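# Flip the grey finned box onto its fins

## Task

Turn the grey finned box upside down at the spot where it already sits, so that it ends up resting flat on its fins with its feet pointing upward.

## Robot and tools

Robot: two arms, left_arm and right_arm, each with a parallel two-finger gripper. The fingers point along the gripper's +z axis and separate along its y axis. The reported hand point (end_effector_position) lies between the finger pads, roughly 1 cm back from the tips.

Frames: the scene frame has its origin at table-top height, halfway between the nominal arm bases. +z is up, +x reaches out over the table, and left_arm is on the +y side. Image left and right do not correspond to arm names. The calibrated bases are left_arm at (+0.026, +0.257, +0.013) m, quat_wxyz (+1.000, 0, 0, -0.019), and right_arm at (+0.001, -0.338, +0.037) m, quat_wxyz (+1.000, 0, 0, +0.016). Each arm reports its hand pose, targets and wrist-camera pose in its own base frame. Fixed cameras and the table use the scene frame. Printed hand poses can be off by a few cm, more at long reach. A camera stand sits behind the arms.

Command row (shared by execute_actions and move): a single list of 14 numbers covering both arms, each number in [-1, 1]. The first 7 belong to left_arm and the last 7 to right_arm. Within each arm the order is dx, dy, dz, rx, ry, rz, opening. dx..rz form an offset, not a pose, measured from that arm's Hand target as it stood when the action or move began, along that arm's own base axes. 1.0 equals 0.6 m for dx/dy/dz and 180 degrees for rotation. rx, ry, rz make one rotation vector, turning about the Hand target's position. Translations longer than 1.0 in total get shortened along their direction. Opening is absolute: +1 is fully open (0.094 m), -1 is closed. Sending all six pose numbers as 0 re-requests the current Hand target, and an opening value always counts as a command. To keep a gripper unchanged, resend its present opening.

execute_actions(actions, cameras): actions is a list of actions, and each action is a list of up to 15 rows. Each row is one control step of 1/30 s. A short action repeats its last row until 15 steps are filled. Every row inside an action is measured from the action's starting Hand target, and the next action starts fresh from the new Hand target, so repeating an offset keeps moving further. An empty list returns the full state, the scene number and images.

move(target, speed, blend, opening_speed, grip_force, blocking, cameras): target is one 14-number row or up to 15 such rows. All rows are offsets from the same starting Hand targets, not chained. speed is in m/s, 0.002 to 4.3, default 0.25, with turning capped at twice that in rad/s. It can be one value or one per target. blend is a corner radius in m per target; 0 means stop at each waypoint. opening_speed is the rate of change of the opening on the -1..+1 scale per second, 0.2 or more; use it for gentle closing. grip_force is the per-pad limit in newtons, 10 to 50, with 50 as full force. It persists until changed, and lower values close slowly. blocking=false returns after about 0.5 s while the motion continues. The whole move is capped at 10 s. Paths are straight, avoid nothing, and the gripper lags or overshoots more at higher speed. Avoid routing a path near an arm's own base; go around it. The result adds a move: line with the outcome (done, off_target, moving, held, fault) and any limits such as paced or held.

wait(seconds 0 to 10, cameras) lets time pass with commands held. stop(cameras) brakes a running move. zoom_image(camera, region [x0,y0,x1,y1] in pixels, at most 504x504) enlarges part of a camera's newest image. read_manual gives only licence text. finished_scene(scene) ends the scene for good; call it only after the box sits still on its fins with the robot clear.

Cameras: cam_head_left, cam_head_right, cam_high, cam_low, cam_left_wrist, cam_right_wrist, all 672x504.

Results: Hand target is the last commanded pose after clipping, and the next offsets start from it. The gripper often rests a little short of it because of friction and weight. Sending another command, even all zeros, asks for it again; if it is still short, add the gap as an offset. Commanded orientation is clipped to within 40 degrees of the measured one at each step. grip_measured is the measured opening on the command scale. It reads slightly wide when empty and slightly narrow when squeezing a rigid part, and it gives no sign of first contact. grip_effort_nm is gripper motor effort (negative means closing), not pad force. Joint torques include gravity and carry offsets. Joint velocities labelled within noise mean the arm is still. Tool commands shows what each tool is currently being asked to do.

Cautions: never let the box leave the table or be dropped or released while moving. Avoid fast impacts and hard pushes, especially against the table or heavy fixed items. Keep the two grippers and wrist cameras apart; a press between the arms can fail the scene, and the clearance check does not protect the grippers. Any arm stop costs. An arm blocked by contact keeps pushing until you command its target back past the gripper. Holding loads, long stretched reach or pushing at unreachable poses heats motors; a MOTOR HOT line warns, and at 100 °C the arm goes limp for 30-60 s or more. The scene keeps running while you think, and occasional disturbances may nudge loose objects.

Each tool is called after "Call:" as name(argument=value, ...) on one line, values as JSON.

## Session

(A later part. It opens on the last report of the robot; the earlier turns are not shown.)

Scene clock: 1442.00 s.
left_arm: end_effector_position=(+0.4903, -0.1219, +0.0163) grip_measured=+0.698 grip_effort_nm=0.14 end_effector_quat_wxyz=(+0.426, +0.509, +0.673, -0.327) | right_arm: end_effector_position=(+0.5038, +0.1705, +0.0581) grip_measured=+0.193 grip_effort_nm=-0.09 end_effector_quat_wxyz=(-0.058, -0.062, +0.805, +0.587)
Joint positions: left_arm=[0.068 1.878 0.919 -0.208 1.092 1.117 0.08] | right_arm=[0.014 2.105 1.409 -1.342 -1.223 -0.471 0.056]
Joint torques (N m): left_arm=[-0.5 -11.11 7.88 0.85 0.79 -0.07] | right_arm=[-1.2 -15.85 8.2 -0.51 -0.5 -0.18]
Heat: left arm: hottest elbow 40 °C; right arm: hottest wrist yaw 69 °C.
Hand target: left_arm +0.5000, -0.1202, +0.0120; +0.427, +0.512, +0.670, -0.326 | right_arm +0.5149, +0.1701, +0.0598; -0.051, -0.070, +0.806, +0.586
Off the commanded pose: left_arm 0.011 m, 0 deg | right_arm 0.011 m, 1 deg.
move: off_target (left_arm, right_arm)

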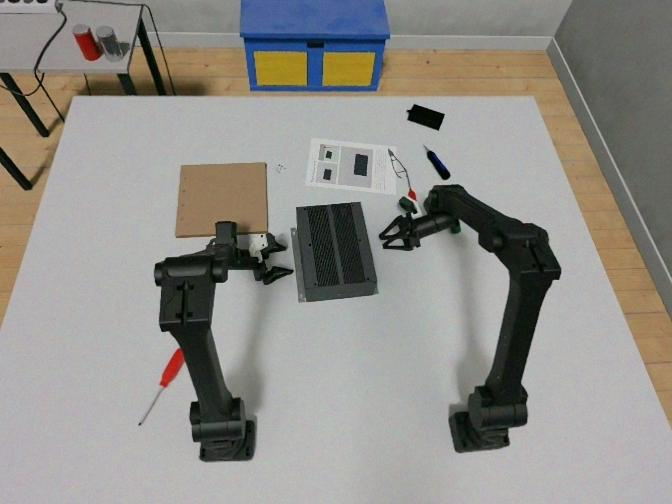

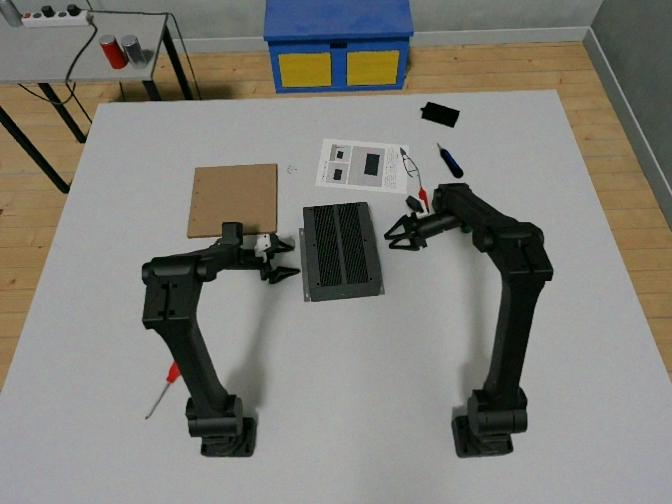

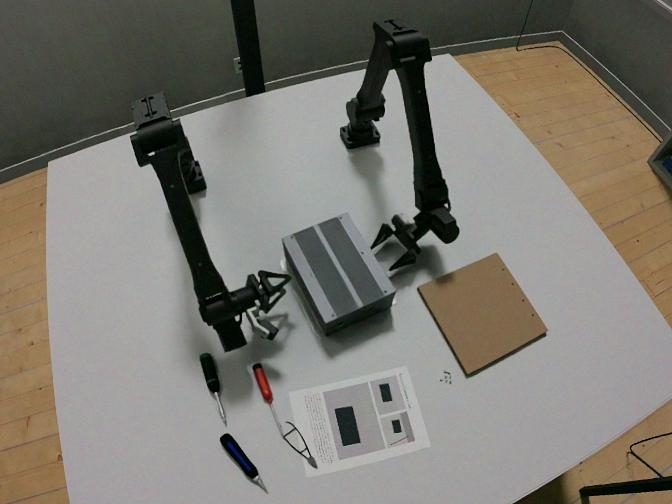

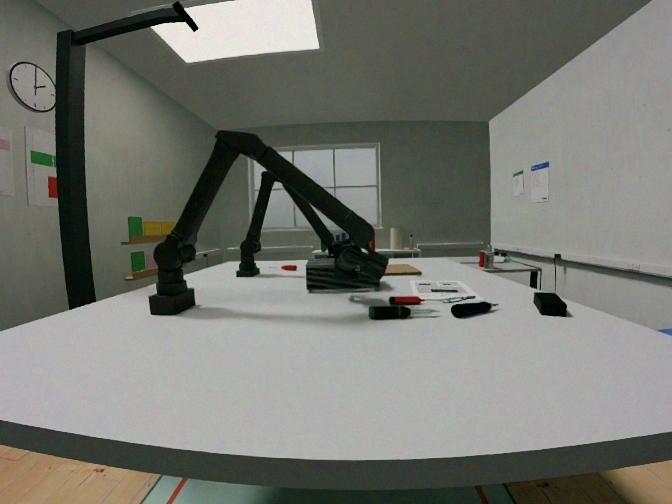

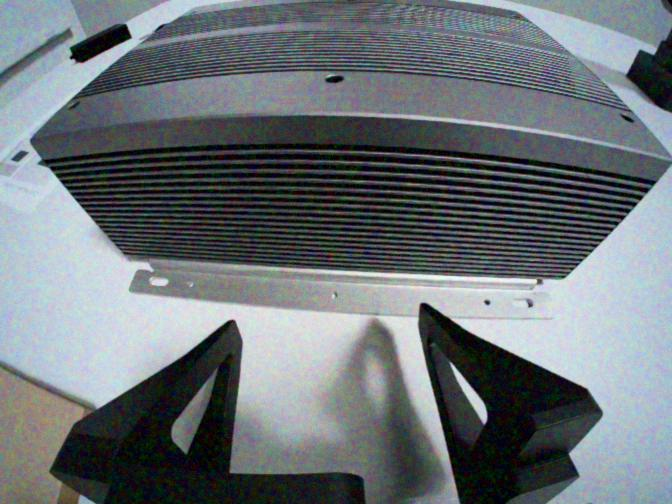

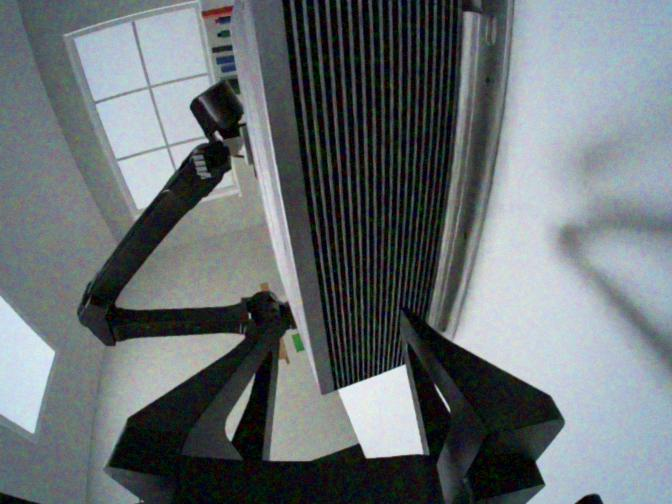

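Call:
move(target=[[0.006,-0.04,0,0,0,-0.028,0.7, -0.0165,0.0467,-0.093,-0.0219,-0.0038,-0.0222,0.49],[0.04,-0.235,-0.005,0,0,-0.028,0.7, -0.036,0.25,-0.085,-0.0219,-0.0038,-0.0222,0.49],[0.04,-0.25,-0.005,0,0,-0.028,0.7, -0.04,0.29,0.085,-0.0219,-0.0038,-0.0222,0.49],[0.04,-0.25,-0.005,0,0,-0.028,0.7, -0.04,0.29,0.145,-0.0219,-0.0038,-0.0222,0.49]], speed=[0.1,0.08,0.06,0.04], blend=[0.005,0.01,0.02,0], cameras=["cam_left_wrist","cam_right_wrist","cam_low"])

Scene clock: 1609.57 s.
left_arm: end_effector_position=(+0.5290, -0.1724, +0.0068) grip_measured=+0.698 grip_effort_nm=0.13 end_effector_quat_wxyz=(+0.426, +0.495, +0.694, -0.303) | right_arm: end_effector_position=(+0.5261, +0.2418, +0.1374) grip_measured=+0.490 grip_effort_nm=-0.01 end_effector_quat_wxyz=(+0.029, +0.027, +0.840, +0.541)
Joint positions: left_arm=[-0.053 1.933 0.962 0.036 0.972 0.843 0.08] | right_arm=[0.163 1.779 1.189 -0.481 -1.081 0.532 0.07]
Joint torques (N m): left_arm=[-14.8 -11.75 9.26 2.67 1.46 -0.66] | right_arm=[12.92 -13.98 9.35 0.8 -2.55 0.07]
Heat: left arm: hottest elbow 41 °C; right arm: hottest elbow 40 °C.
Hand target: left_arm +0.5240, -0.2702, +0.0090; +0.412, +0.541, +0.647, -0.344 | right_arm +0.4909, +0.3441, +0.1468; -0.028, -0.044, +0.828, +0.559
Off the commanded pose: left_arm 0.098 m, 9 deg | right_arm 0.109 m, 11 deg.
move: off_target (left_arm, right_arm); blend cut to 0.018 m at target 3
Images, in order (width x height): cam_low 672x504, cam_left_wrist 672x504, cam_right_wrist 672x504.

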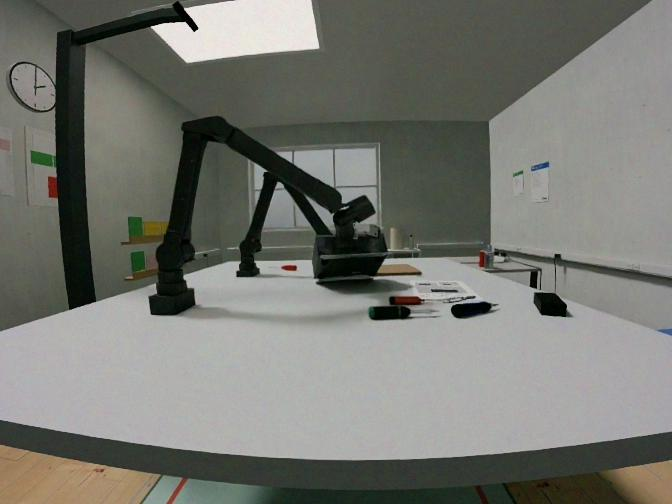

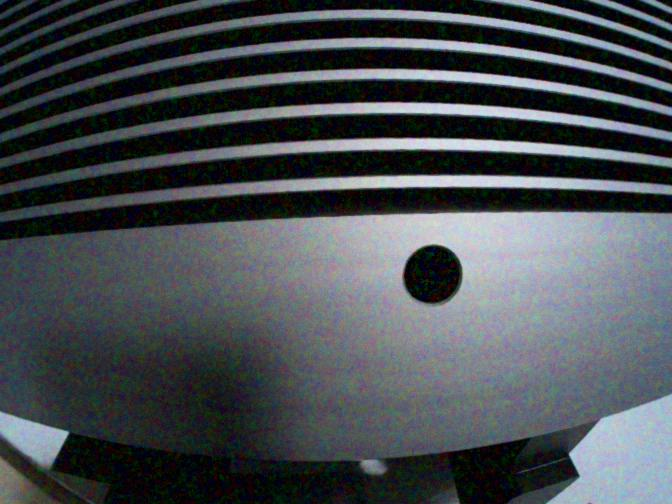

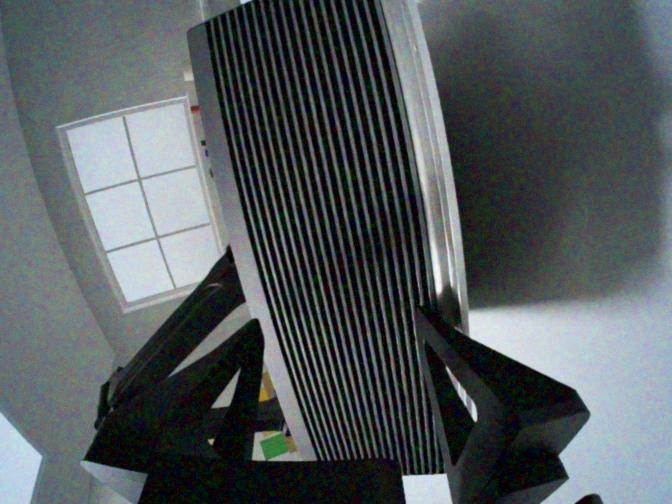

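Call:
move(target=[[0,0,0,0,0,0,0.7, 0,0,-0.15,0,0,0,0.49],[0,0,0,0,0,0,0.7, 0,-0.01,-0.215,0,0,0,0.49],[0,0.13,0.01,0,0,0,0.7, 0.0,-0.15,-0.215,0,0,0,0.49],[-0.02,0.24,0.02,0,0,0,0.7, 0.02,-0.29,-0.165,0,0,0,0.49]], speed=[0.05,0.05,0.08,0.1], blend=[0.01,0.005,0.02,0], cameras=["cam_left_wrist","cam_right_wrist","cam_low","cam_head_left"])

Scene clock: 1694.33 s.
left_arm: end_effector_position=(+0.4990, -0.1285, +0.0132) grip_measured=+0.698 grip_effort_nm=0.13 end_effector_quat_wxyz=(+0.403, +0.534, +0.654, -0.353) | right_arm: end_effector_position=(+0.4883, +0.1748, +0.0450) grip_measured=+0.489 grip_effort_nm=0.03 end_effector_quat_wxyz=(-0.040, -0.040, +0.827, +0.559)
Joint positions: left_arm=[0.057 1.937 1.033 -0.439 1.117 1.284 0.08] | right_arm=[0.029 2.014 1.26 -1.036 -1.18 -0.214 0.07]
Joint torques (N m): left_arm=[-0.44 -14.1 8.06 0.55 0.83 -0.04] | right_arm=[-1.55 -14.68 8.13 -0.12 -0.62 -0.26]
Heat: left arm: hottest elbow 42 °C; right arm: hottest wrist yaw 43 °C.
Hand target: left_arm +0.5120, -0.1261, +0.0210; +0.412, +0.541, +0.647, -0.344 | right_arm +0.5027, +0.1702, +0.0477; -0.029, -0.044, +0.828, +0.559
Off the commanded pose: left_arm 0.015 m, 2 deg | right_arm 0.016 m, 1 deg.
move: off_target (left_arm, right_arm)
Images, in order (width x height): cam_head_left 672x504, cam_low 672x504, cam_left_wrist 672x504, cam_right_wrist 672x504.

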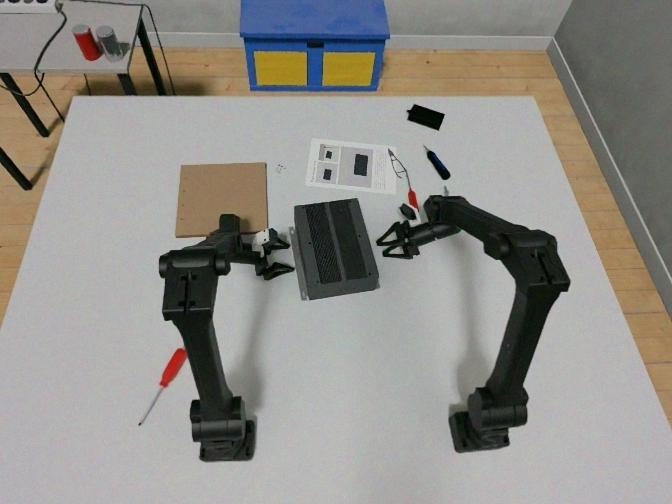

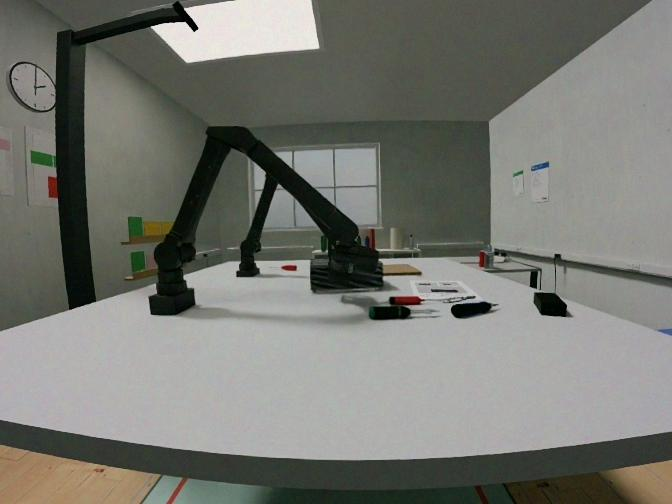

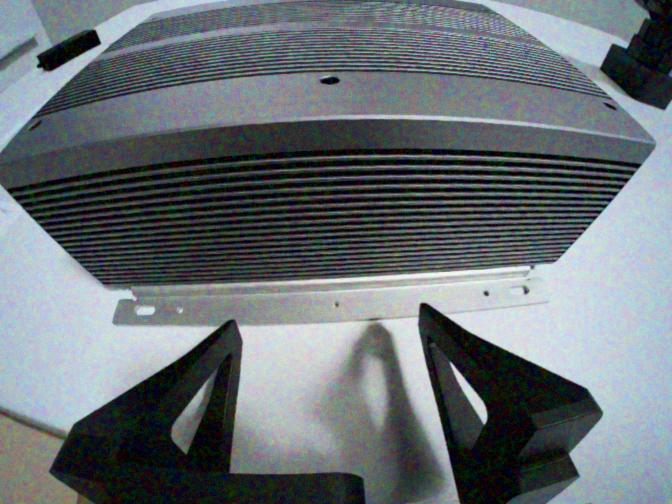

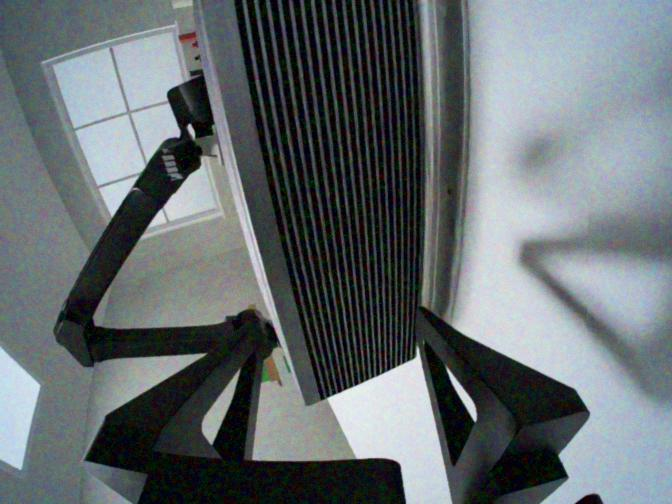

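Call:
move(target=[[0,-0.018,-0.025,-0.0284,-0.005,0,0.7, 0.057,0.0097,-0.048,0,0,0,-1],[0.037,-0.232,-0.03,-0.0284,-0.005,0,0.7, 0.029,0.257,-0.053,0,0,0,-1],[0.037,-0.232,-0.03,-0.0284,-0.005,0,0.7, 0.029,0.257,0.114,0,0,0,-1],[0.037,-0.232,-0.03,-0.0284,-0.005,0,0.7, 0.023,0.306,0.139,-0.055,-0.006,0,-1]], speed=[0.08,0.08,0.05,0.05], blend=[0,0.01,0.02,0], cameras=["cam_left_wrist","cam_right_wrist","cam_low","cam_high"])

Scene clock: 1773.73 s.
left_arm: end_effector_position=(+0.5421, -0.1668, +0.0190) grip_measured=+0.698 grip_effort_nm=0.13 end_effector_quat_wxyz=(+0.468, +0.477, +0.663, -0.337) | right_arm: end_effector_position=(+0.5400, +0.1973, +0.0465) grip_measured=-0.986 grip_effort_nm=-0.76 end_effector_quat_wxyz=(-0.010, +0.084, +0.898, +0.431)
Joint positions: left_arm=[-0.022 1.974 0.974 0.191 1.091 0.749 0.08] | right_arm=[0.117 1.923 1.261 -0.682 -0.871 0.409 0.001]
Joint torques (N m): left_arm=[-15.21 -10.93 8.17 2.95 -0.18 -0.46] | right_arm=[18.08 -22.89 11.19 0.28 -5.27 0.03]
Heat: left arm: hottest elbow 42 °C; right arm: hottest wrist yaw 43 °C.
Hand target: left_arm +0.5341, -0.2655, +0.0030; +0.441, +0.525, +0.628, -0.369 | right_arm +0.5166, +0.3538, +0.1311; -0.024, -0.046, +0.873, +0.485
Off the commanded pose: left_arm 0.100 m, 8 deg | right_arm 0.179 m, 16 deg.
move: off_target (left_arm, right_arm)
Images, in order (width x height): cam_high 672x504, cam_low 672x504, cam_left_wrist 672x504, cam_right_wrist 672x504.

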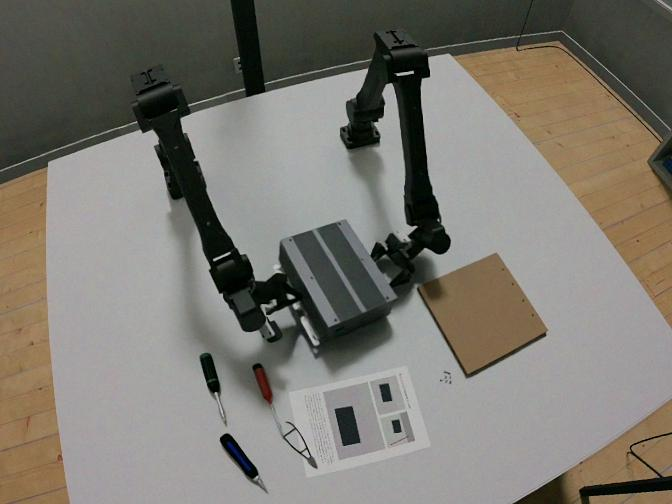

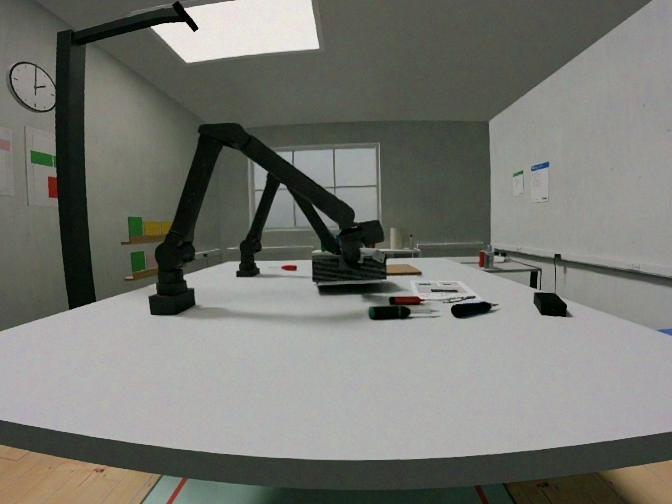

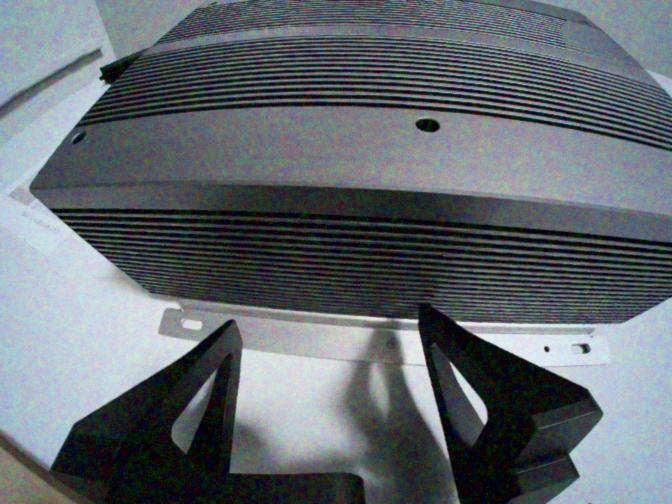

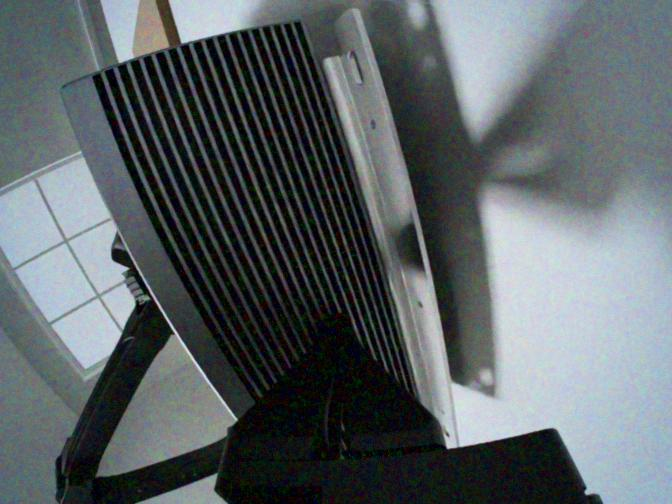

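Call:
move(target=[0,0,0,0,0,0,0.7, 0,0.01,0.08,-0.02,0,0,-1], speed=0.05, cameras=["cam_left_wrist","cam_right_wrist","cam_low","cam_high"])

Scene clock: 1784.57 s.
left_arm: end_effector_position=(+0.5394, -0.1865, +0.0006) grip_measured=+0.698 grip_effort_nm=0.13 end_effector_quat_wxyz=(+0.463, +0.499, +0.657, -0.325) | right_arm: end_effector_position=(+0.5384, +0.2876, +0.1757) grip_measured=-0.986 grip_effort_nm=-0.76 end_effector_quat_wxyz=(+0.009, +0.002, +0.897, +0.442)
Joint positions: left_arm=[-0.064 2.008 0.978 0.215 1.053 0.782 0.08] | right_arm=[0.273 1.794 1.436 -0.851 -0.861 0.445 0.001]
Joint torques (N m): left_arm=[-12.16 -13.16 9.05 1.73 1.12 -0.83] | right_arm=[8.41 -13.33 10.63 0.81 -2.15 0.08]
Heat: left arm: hottest elbow 42 °C; right arm: hottest wrist yaw 58 °C.
Hand target: left_arm +0.5341, -0.2654, +0.0029; +0.441, +0.525, +0.628, -0.369 | right_arm +0.5166, +0.3597, +0.1792; -0.026, -0.046, +0.888, +0.457
Off the commanded pose: left_arm 0.079 m, 7 deg | right_arm 0.075 m, 7 deg.
move: off_target (left_arm, right_arm)
Images, in order (width x height): cam_high 672x504, cam_low 672x504, cam_left_wrist 672x504, cam_right_wrist 672x504.

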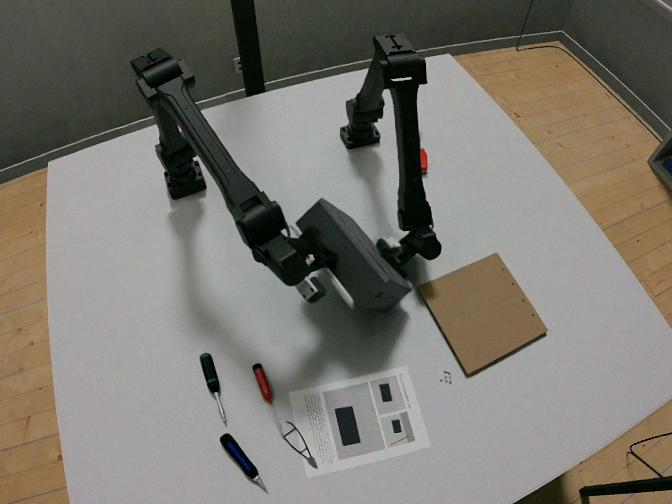

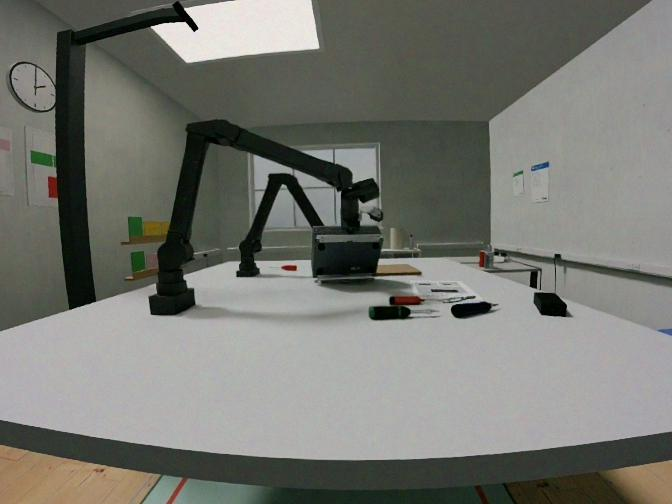

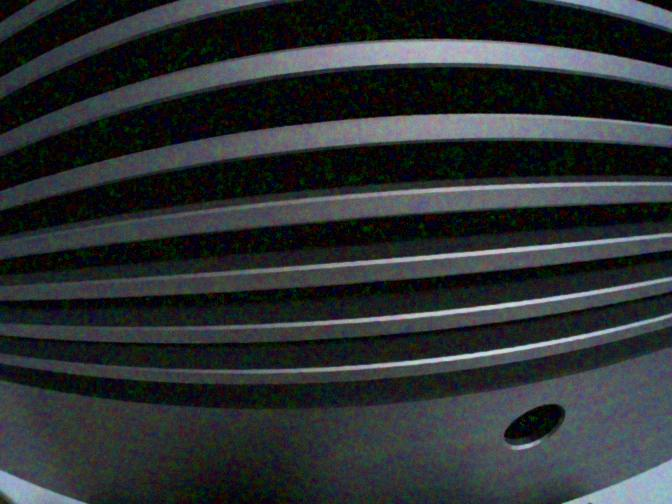

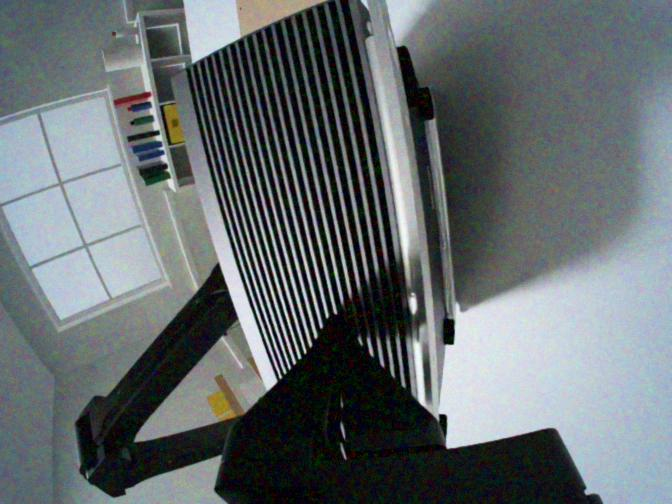

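Call:
move(target=[[0,0.09,0,0,0,0,0.7, 0,-0.05,-0.01,0,0,0,-1],[-0.007,0.22,0.005,0,0,0,0.7, 0,-0.05,-0.01,0,0,0,-1]], speed=[0.05,0.05], cameras=["cam_left_wrist","cam_right_wrist","cam_low","cam_high"])

Scene clock: 1807.57 s.
left_arm: end_effector_position=(+0.5183, -0.1378, +0.0039) grip_measured=+0.698 grip_effort_nm=0.13 end_effector_quat_wxyz=(+0.434, +0.521, +0.632, -0.375) | right_arm: end_effector_position=(+0.5172, +0.3155, +0.1755) grip_measured=-0.986 grip_effort_nm=-0.76 end_effector_quat_wxyz=(-0.022, -0.037, +0.887, +0.460)
Joint positions: left_arm=[0.049 2.012 1.065 -0.303 1.202 1.207 0.08] | right_arm=[0.318 1.811 1.448 -0.897 -0.921 0.389 0.001]
Joint torques (N m): left_arm=[0.03 -14.21 7.82 0.62 0.83 -0.06] | right_arm=[1.96 -15.15 9.07 1.17 -0.22 -0.04]
Heat: left arm: hottest elbow 41 °C; right arm: hottest wrist yaw 47 °C.
Hand target: left_arm +0.5300, -0.1333, +0.0059; +0.441, +0.525, +0.628, -0.369 | right_arm +0.5166, +0.3297, +0.1733; -0.026, -0.046, +0.888, +0.457
Off the commanded pose: left_arm 0.013 m, 1 deg | right_arm 0.014 m, 1 deg.
move: off_target (left_arm, right_arm)
Images, in order (width x height): cam_high 672x504, cam_low 672x504, cam_left_wrist 672x504, cam_right_wrist 672x504.

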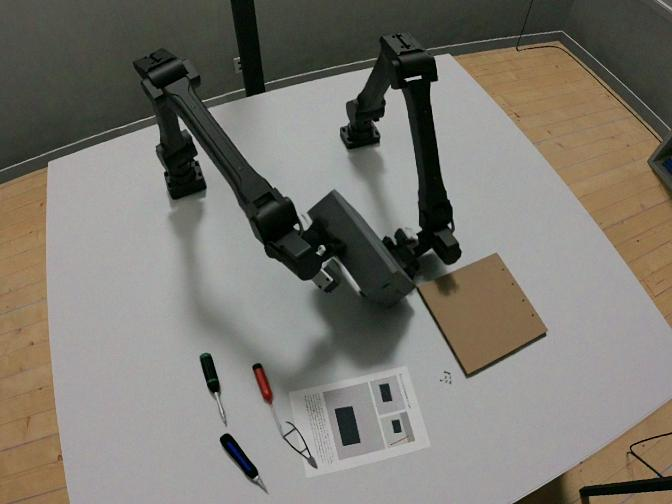

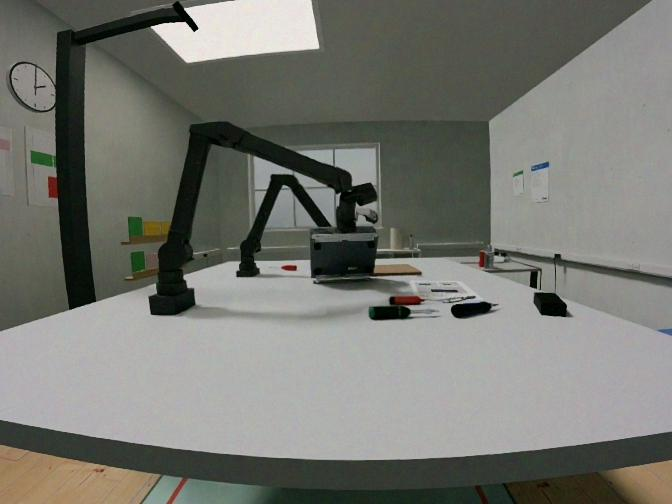

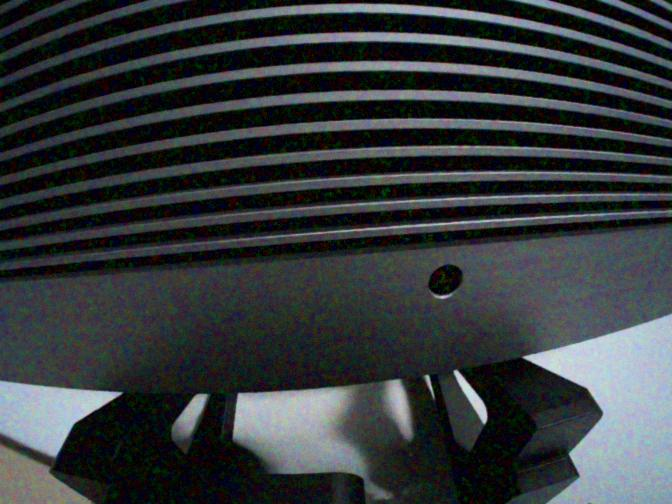

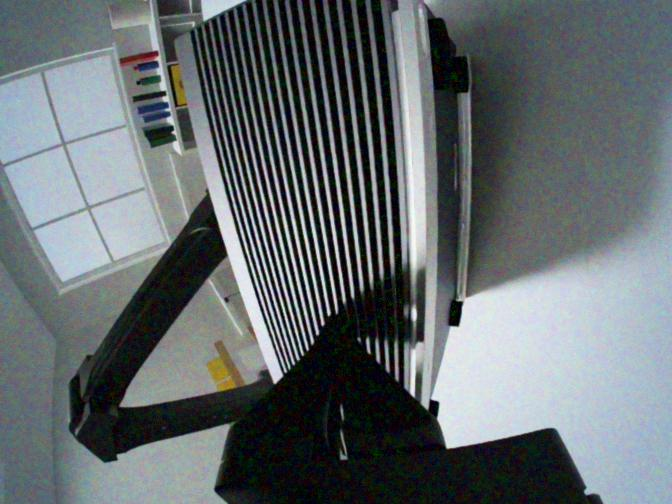

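Call:
move(target=[0,0,0,0,0,0,0.7, 0.004,-0.06,0,0,0,0,-1], speed=[0.04], cameras=["cam_left_wrist","cam_right_wrist","cam_low"])

Call:
zoom_image(camera="cam_low", region=[290, 210, 410, 300])

Scene clock: 1819.70 s.
left_arm: end_effector_position=(+0.5183, -0.1378, +0.0039) grip_measured=+0.698 grip_effort_nm=0.12 end_effector_quat_wxyz=(+0.434, +0.521, +0.632, -0.374) | right_arm: end_effector_position=(+0.5172, +0.2888, +0.1753) grip_measured=-0.986 grip_effort_nm=-0.76 end_effector_quat_wxyz=(-0.025, -0.039, +0.889, +0.456)
Joint positions: left_arm=[0.049 2.012 1.065 -0.303 1.202 1.208 0.08] | right_arm=[0.273 1.807 1.448 -0.975 -0.928 0.303 0.001]
Joint torques (N m): left_arm=[-0.09 -14.15 7.83 0.66 0.83 -0.06] | right_arm=[0.15 -15.09 8.28 0.91 -0.72 -0.18]
Heat: left arm: hottest elbow 42 °C; right arm: hottest elbow 45 °C.
Hand target: left_arm +0.5300, -0.1333, +0.0059; +0.441, +0.525, +0.628, -0.369 | right_arm +0.5191, +0.2937, +0.1733; -0.026, -0.046, +0.888, +0.457
Off the commanded pose: left_arm 0.013 m, 1 deg | right_arm 0.006 m, 1 deg.
move: off_target (left_arm)
Images, in order (width x height): cam_low 672x504, cam_left_wrist 672x504, cam_right_wrist 672x504.

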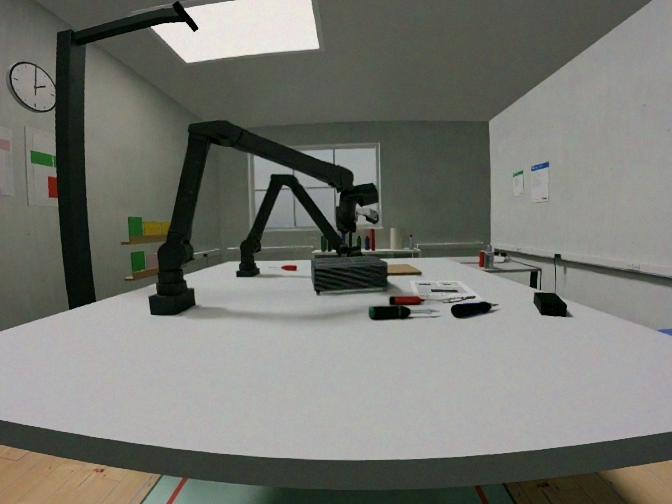

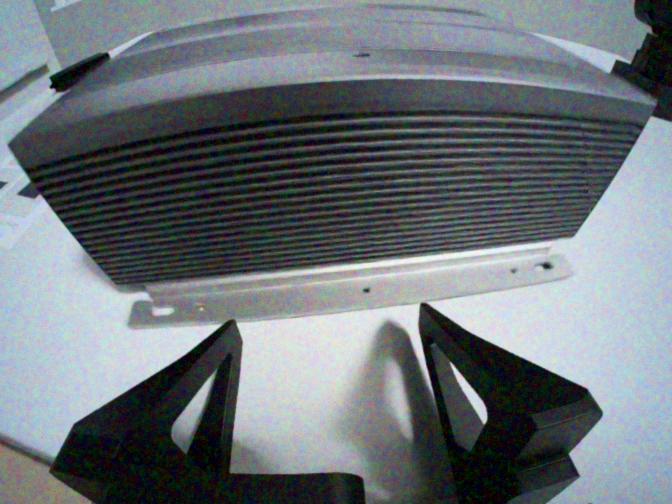

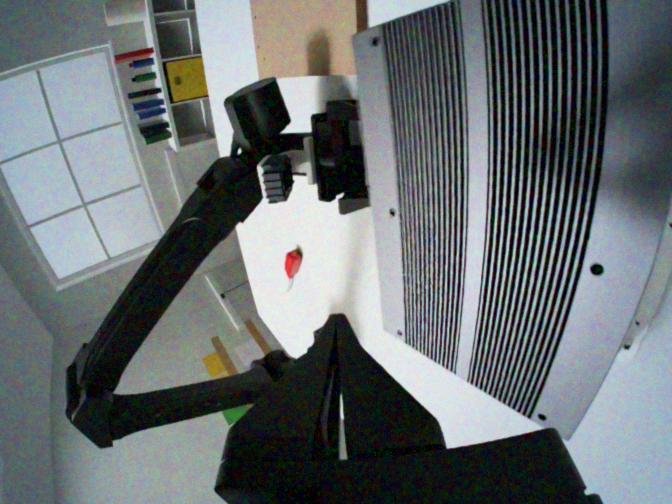

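Scaled by 4.200.

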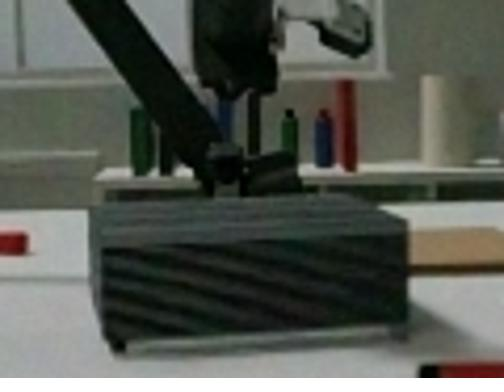

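Call:
move(target=[[0,0,0,0,0,0,0.7, 0.0098,-0.223,0.0445,0.0746,0.008,0.017,-1],[-0.0227,-0.0278,-0.0033,0,0,0.015,0.7, 0.055,-0.213,-0.257,0.0746,0.008,0.017,-1],[0.026,-0.2395,-0.0033,0,0,0.015,0.7, 0.0098,0.0545,-0.262,0.0746,0.008,0.017,-1],[0.026,-0.2395,-0.0033,0,0,0.015,0.7, 0.0098,0.0545,-0.0955,0.0746,0.008,0.017,-1],[0.026,-0.2395,-0.0033,0,0,0.015,0.7, 0.006,0.075,-0.04,0,0,0.017,-1]], speed=[0.2,0.15,0.08,0.05,0.04], blend=[0.04,0,0.01,0.02,0], cameras=["cam_left_wrist","cam_right_wrist","cam_low","cam_high"])

Scene clock: 1910.87 s.
left_arm: end_effector_position=(+0.5484, -0.1894, +0.0037) grip_measured=+0.698 grip_effort_nm=0.12 end_effector_quat_wxyz=(+0.468, +0.473, +0.674, -0.321) | right_arm: end_effector_position=(+0.5555, +0.2601, +0.1539) grip_measured=-0.986 grip_effort_nm=-0.76 end_effector_quat_wxyz=(+0.008, -0.021, +0.893, +0.450)
Joint positions: left_arm=[-0.074 2.009 0.971 0.302 1.014 0.667 0.08] | right_arm=[0.214 1.863 1.475 -0.912 -0.906 0.298 0.001]
Joint torques (N m): left_arm=[-13.16 -12.63 9.62 2.13 0.61 -0.66] | right_arm=[9.82 -14.62 8.44 0.5 -1.48 -0.01]
Heat: left arm: hottest elbow 42 °C; right arm: hottest elbow 43 °C.
Hand target: left_arm +0.5456, -0.2770, +0.0040; +0.450, +0.510, +0.640, -0.358 | right_arm +0.5227, +0.3387, +0.1492; -0.038, -0.069, +0.886, +0.456
Off the commanded pose: left_arm 0.088 m, 7 deg | right_arm 0.085 m, 8 deg.
move: off_target (left_arm, right_arm)
Images, in order (width x height): cam_high 672x504, cam_low 672x504, cam_left_wrist 672x504, cam_right_wrist 672x504.

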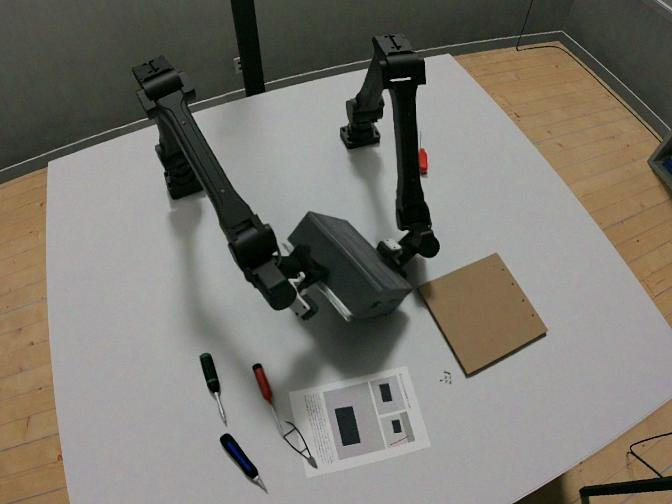

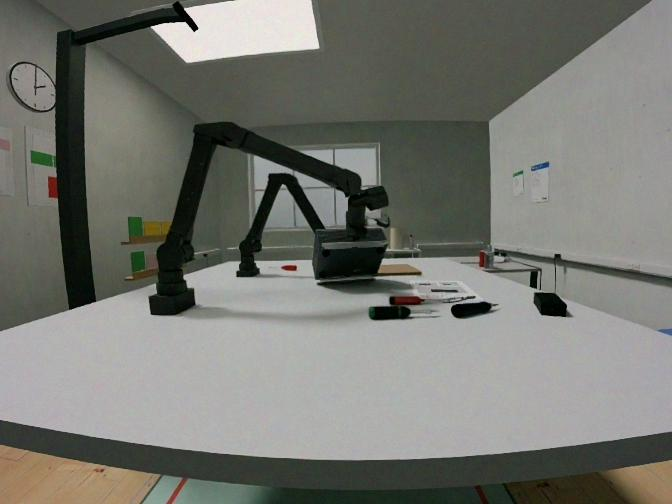

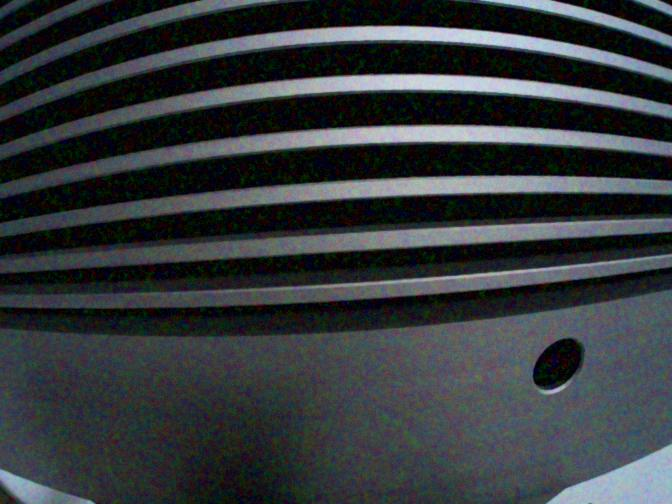

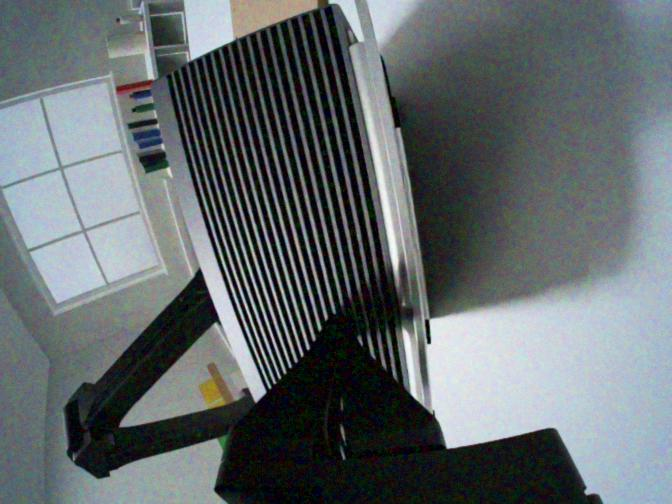

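Call:
move(target=[[0,0,0,0,0,0,0.7, -0.008,0.06,0.045,-0.03,0,0,-1],[0,0.06,0,0,0,0,0.7, -0.01,0.075,0.05,-0.04,0,0,-1]], speed=[0.04,0.04], blend=[0.01,0], cameras=["cam_left_wrist","cam_right_wrist","cam_low","cam_high"])

Call:
zoom_image(camera="cam_low", region=[280, 160, 420, 300])

Scene clock: 1921.73 s.
left_arm: end_effector_position=(+0.5450, -0.1905, +0.0010) grip_measured=+0.698 grip_effort_nm=0.13 end_effector_quat_wxyz=(+0.465, +0.494, +0.661, -0.322) | right_arm: end_effector_position=(+0.5477, +0.2715, +0.1632) grip_measured=-0.986 grip_effort_nm=-0.76 end_effector_quat_wxyz=(-0.017, +0.013, +0.926, +0.376)
Joint positions: left_arm=[-0.073 2.014 0.984 0.246 1.036 0.746 0.08] | right_arm=[0.267 1.849 1.541 -1.039 -0.746 0.383 0.001]
Joint torques (N m): left_arm=[-8 -13.16 9.32 1.16 1.54 -0.65] | right_arm=[13.27 -15.5 11.08 1.51 -2.6 0.11]
Heat: left arm: hottest elbow 43 °C; right arm: hottest elbow 42 °C.
Hand target: left_arm +0.5455, -0.2411, +0.0039; +0.450, +0.510, +0.640, -0.358 | right_arm +0.5166, +0.3837, +0.1792; -0.042, -0.067, +0.913, +0.400
Off the commanded pose: left_arm 0.051 m, 5 deg | right_arm 0.118 m, 10 deg.
move: off_target (left_arm, right_arm)
Images, in order (width x height): cam_high 672x504, cam_low 672x504, cam_left_wrist 672x504, cam_right_wrist 672x504.

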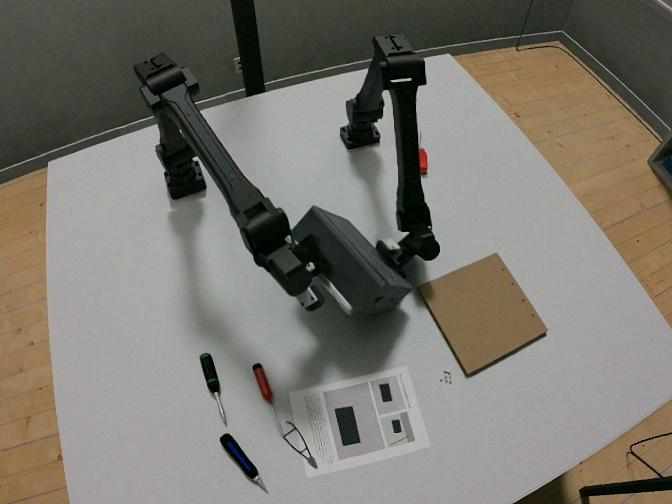

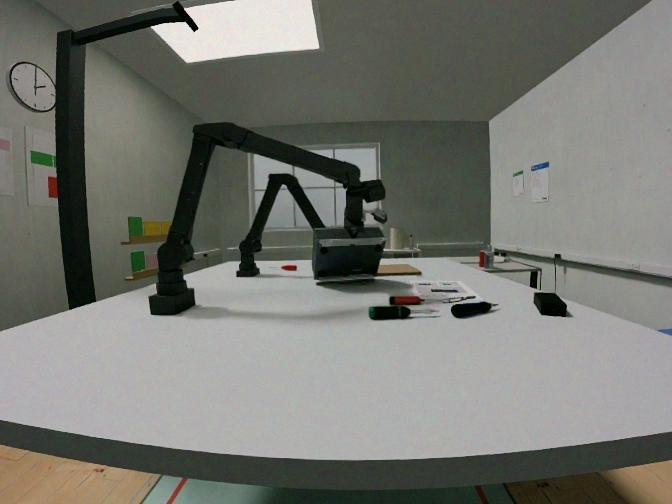

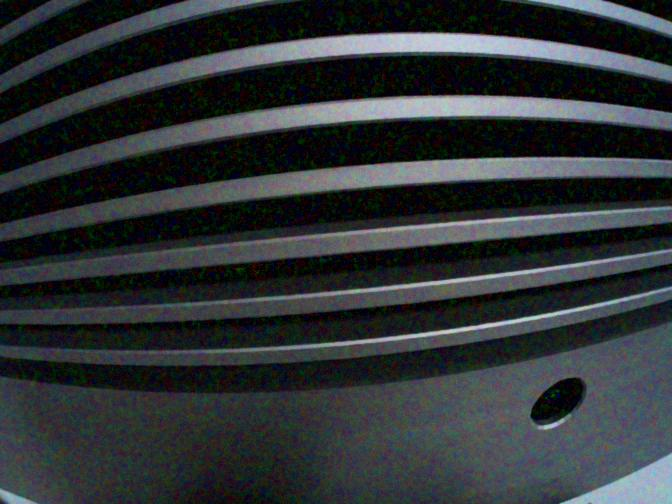

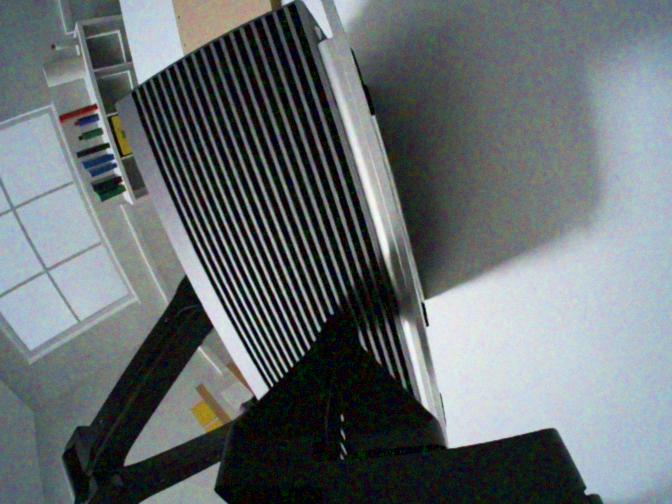

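Scaled by 3.600.

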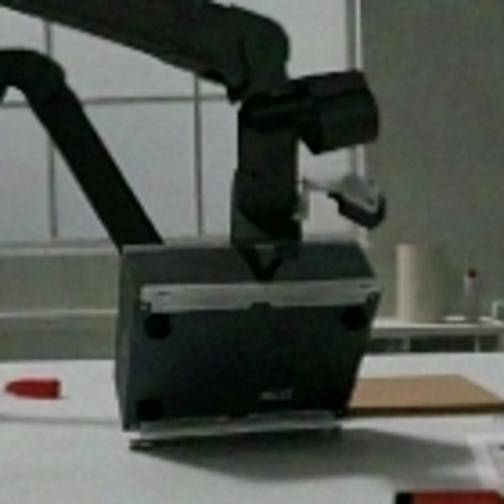

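Call:
move(target=[[0,0.07,0,0,0,0,0.7, 0,0,0.03,-0.02,0,0,-1]], speed=[0.025], cameras=["cam_left_wrist","cam_right_wrist","cam_low","cam_high"])

Call:
zoom_image(camera="cam_low", region=[280, 160, 420, 300])

Scene clock: 1932.73 s.
left_arm: end_effector_position=(+0.5413, -0.1962, +0.0109) grip_measured=+0.698 grip_effort_nm=0.12 end_effector_quat_wxyz=(+0.457, +0.514, +0.635, -0.353) | right_arm: end_effector_position=(+0.5001, +0.3833, +0.1793) grip_measured=-0.986 grip_effort_nm=-0.75 end_effector_quat_wxyz=(-0.061, -0.068, +0.927, +0.364)
Joint positions: left_arm=[-0.072 2.014 1.03 0.115 1.118 0.84 0.08] | right_arm=[0.469 1.891 1.653 -1.121 -0.731 0.404 0.001]
Joint torques (N m): left_arm=[-1.2 -13.68 7.13 1.17 0.48 -0.33] | right_arm=[-1.61 -17.2 11.36 0.54 -0.48 -0.01]
Heat: left arm: hottest elbow 43 °C; right arm: hottest elbow 42 °C.
Hand target: left_arm +0.5455, -0.1992, +0.0040; +0.450, +0.510, +0.640, -0.358 | right_arm +0.5167, +0.3837, +0.1971; -0.044, -0.065, +0.925, +0.371
Off the commanded pose: left_arm 0.009 m, 1 deg | right_arm 0.024 m, 2 deg.
move: off_target (right_arm)
Images, in order (width x height): cam_high 672x504, cam_low 672x504, cam_left_wrist 672x504, cam_right_wrist 672x504.

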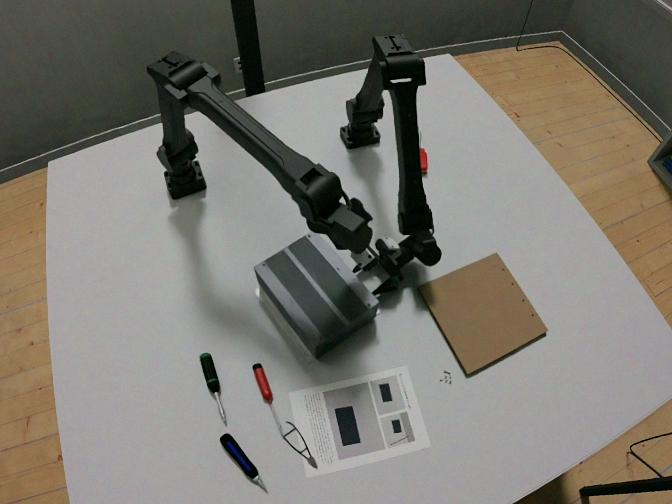

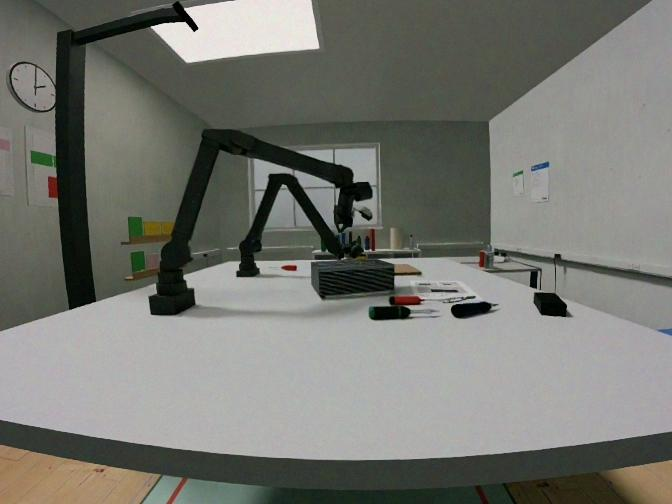

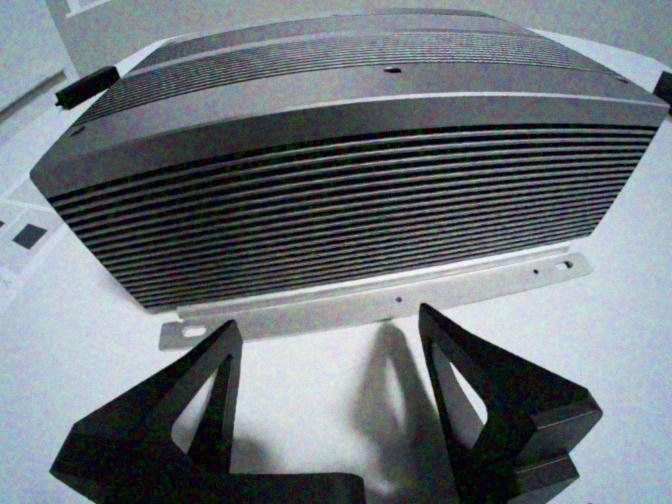

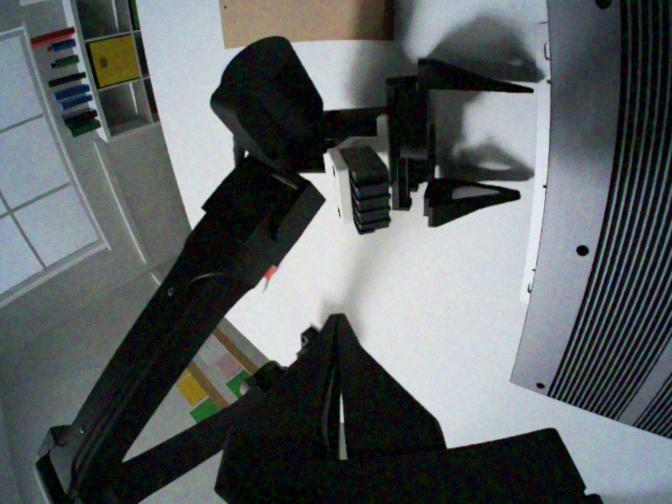

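Scaled by 3.600.

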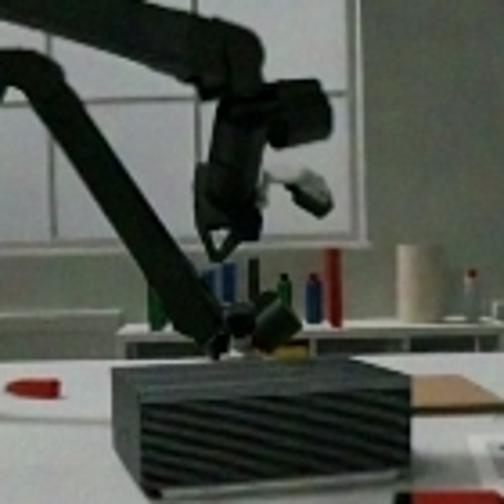

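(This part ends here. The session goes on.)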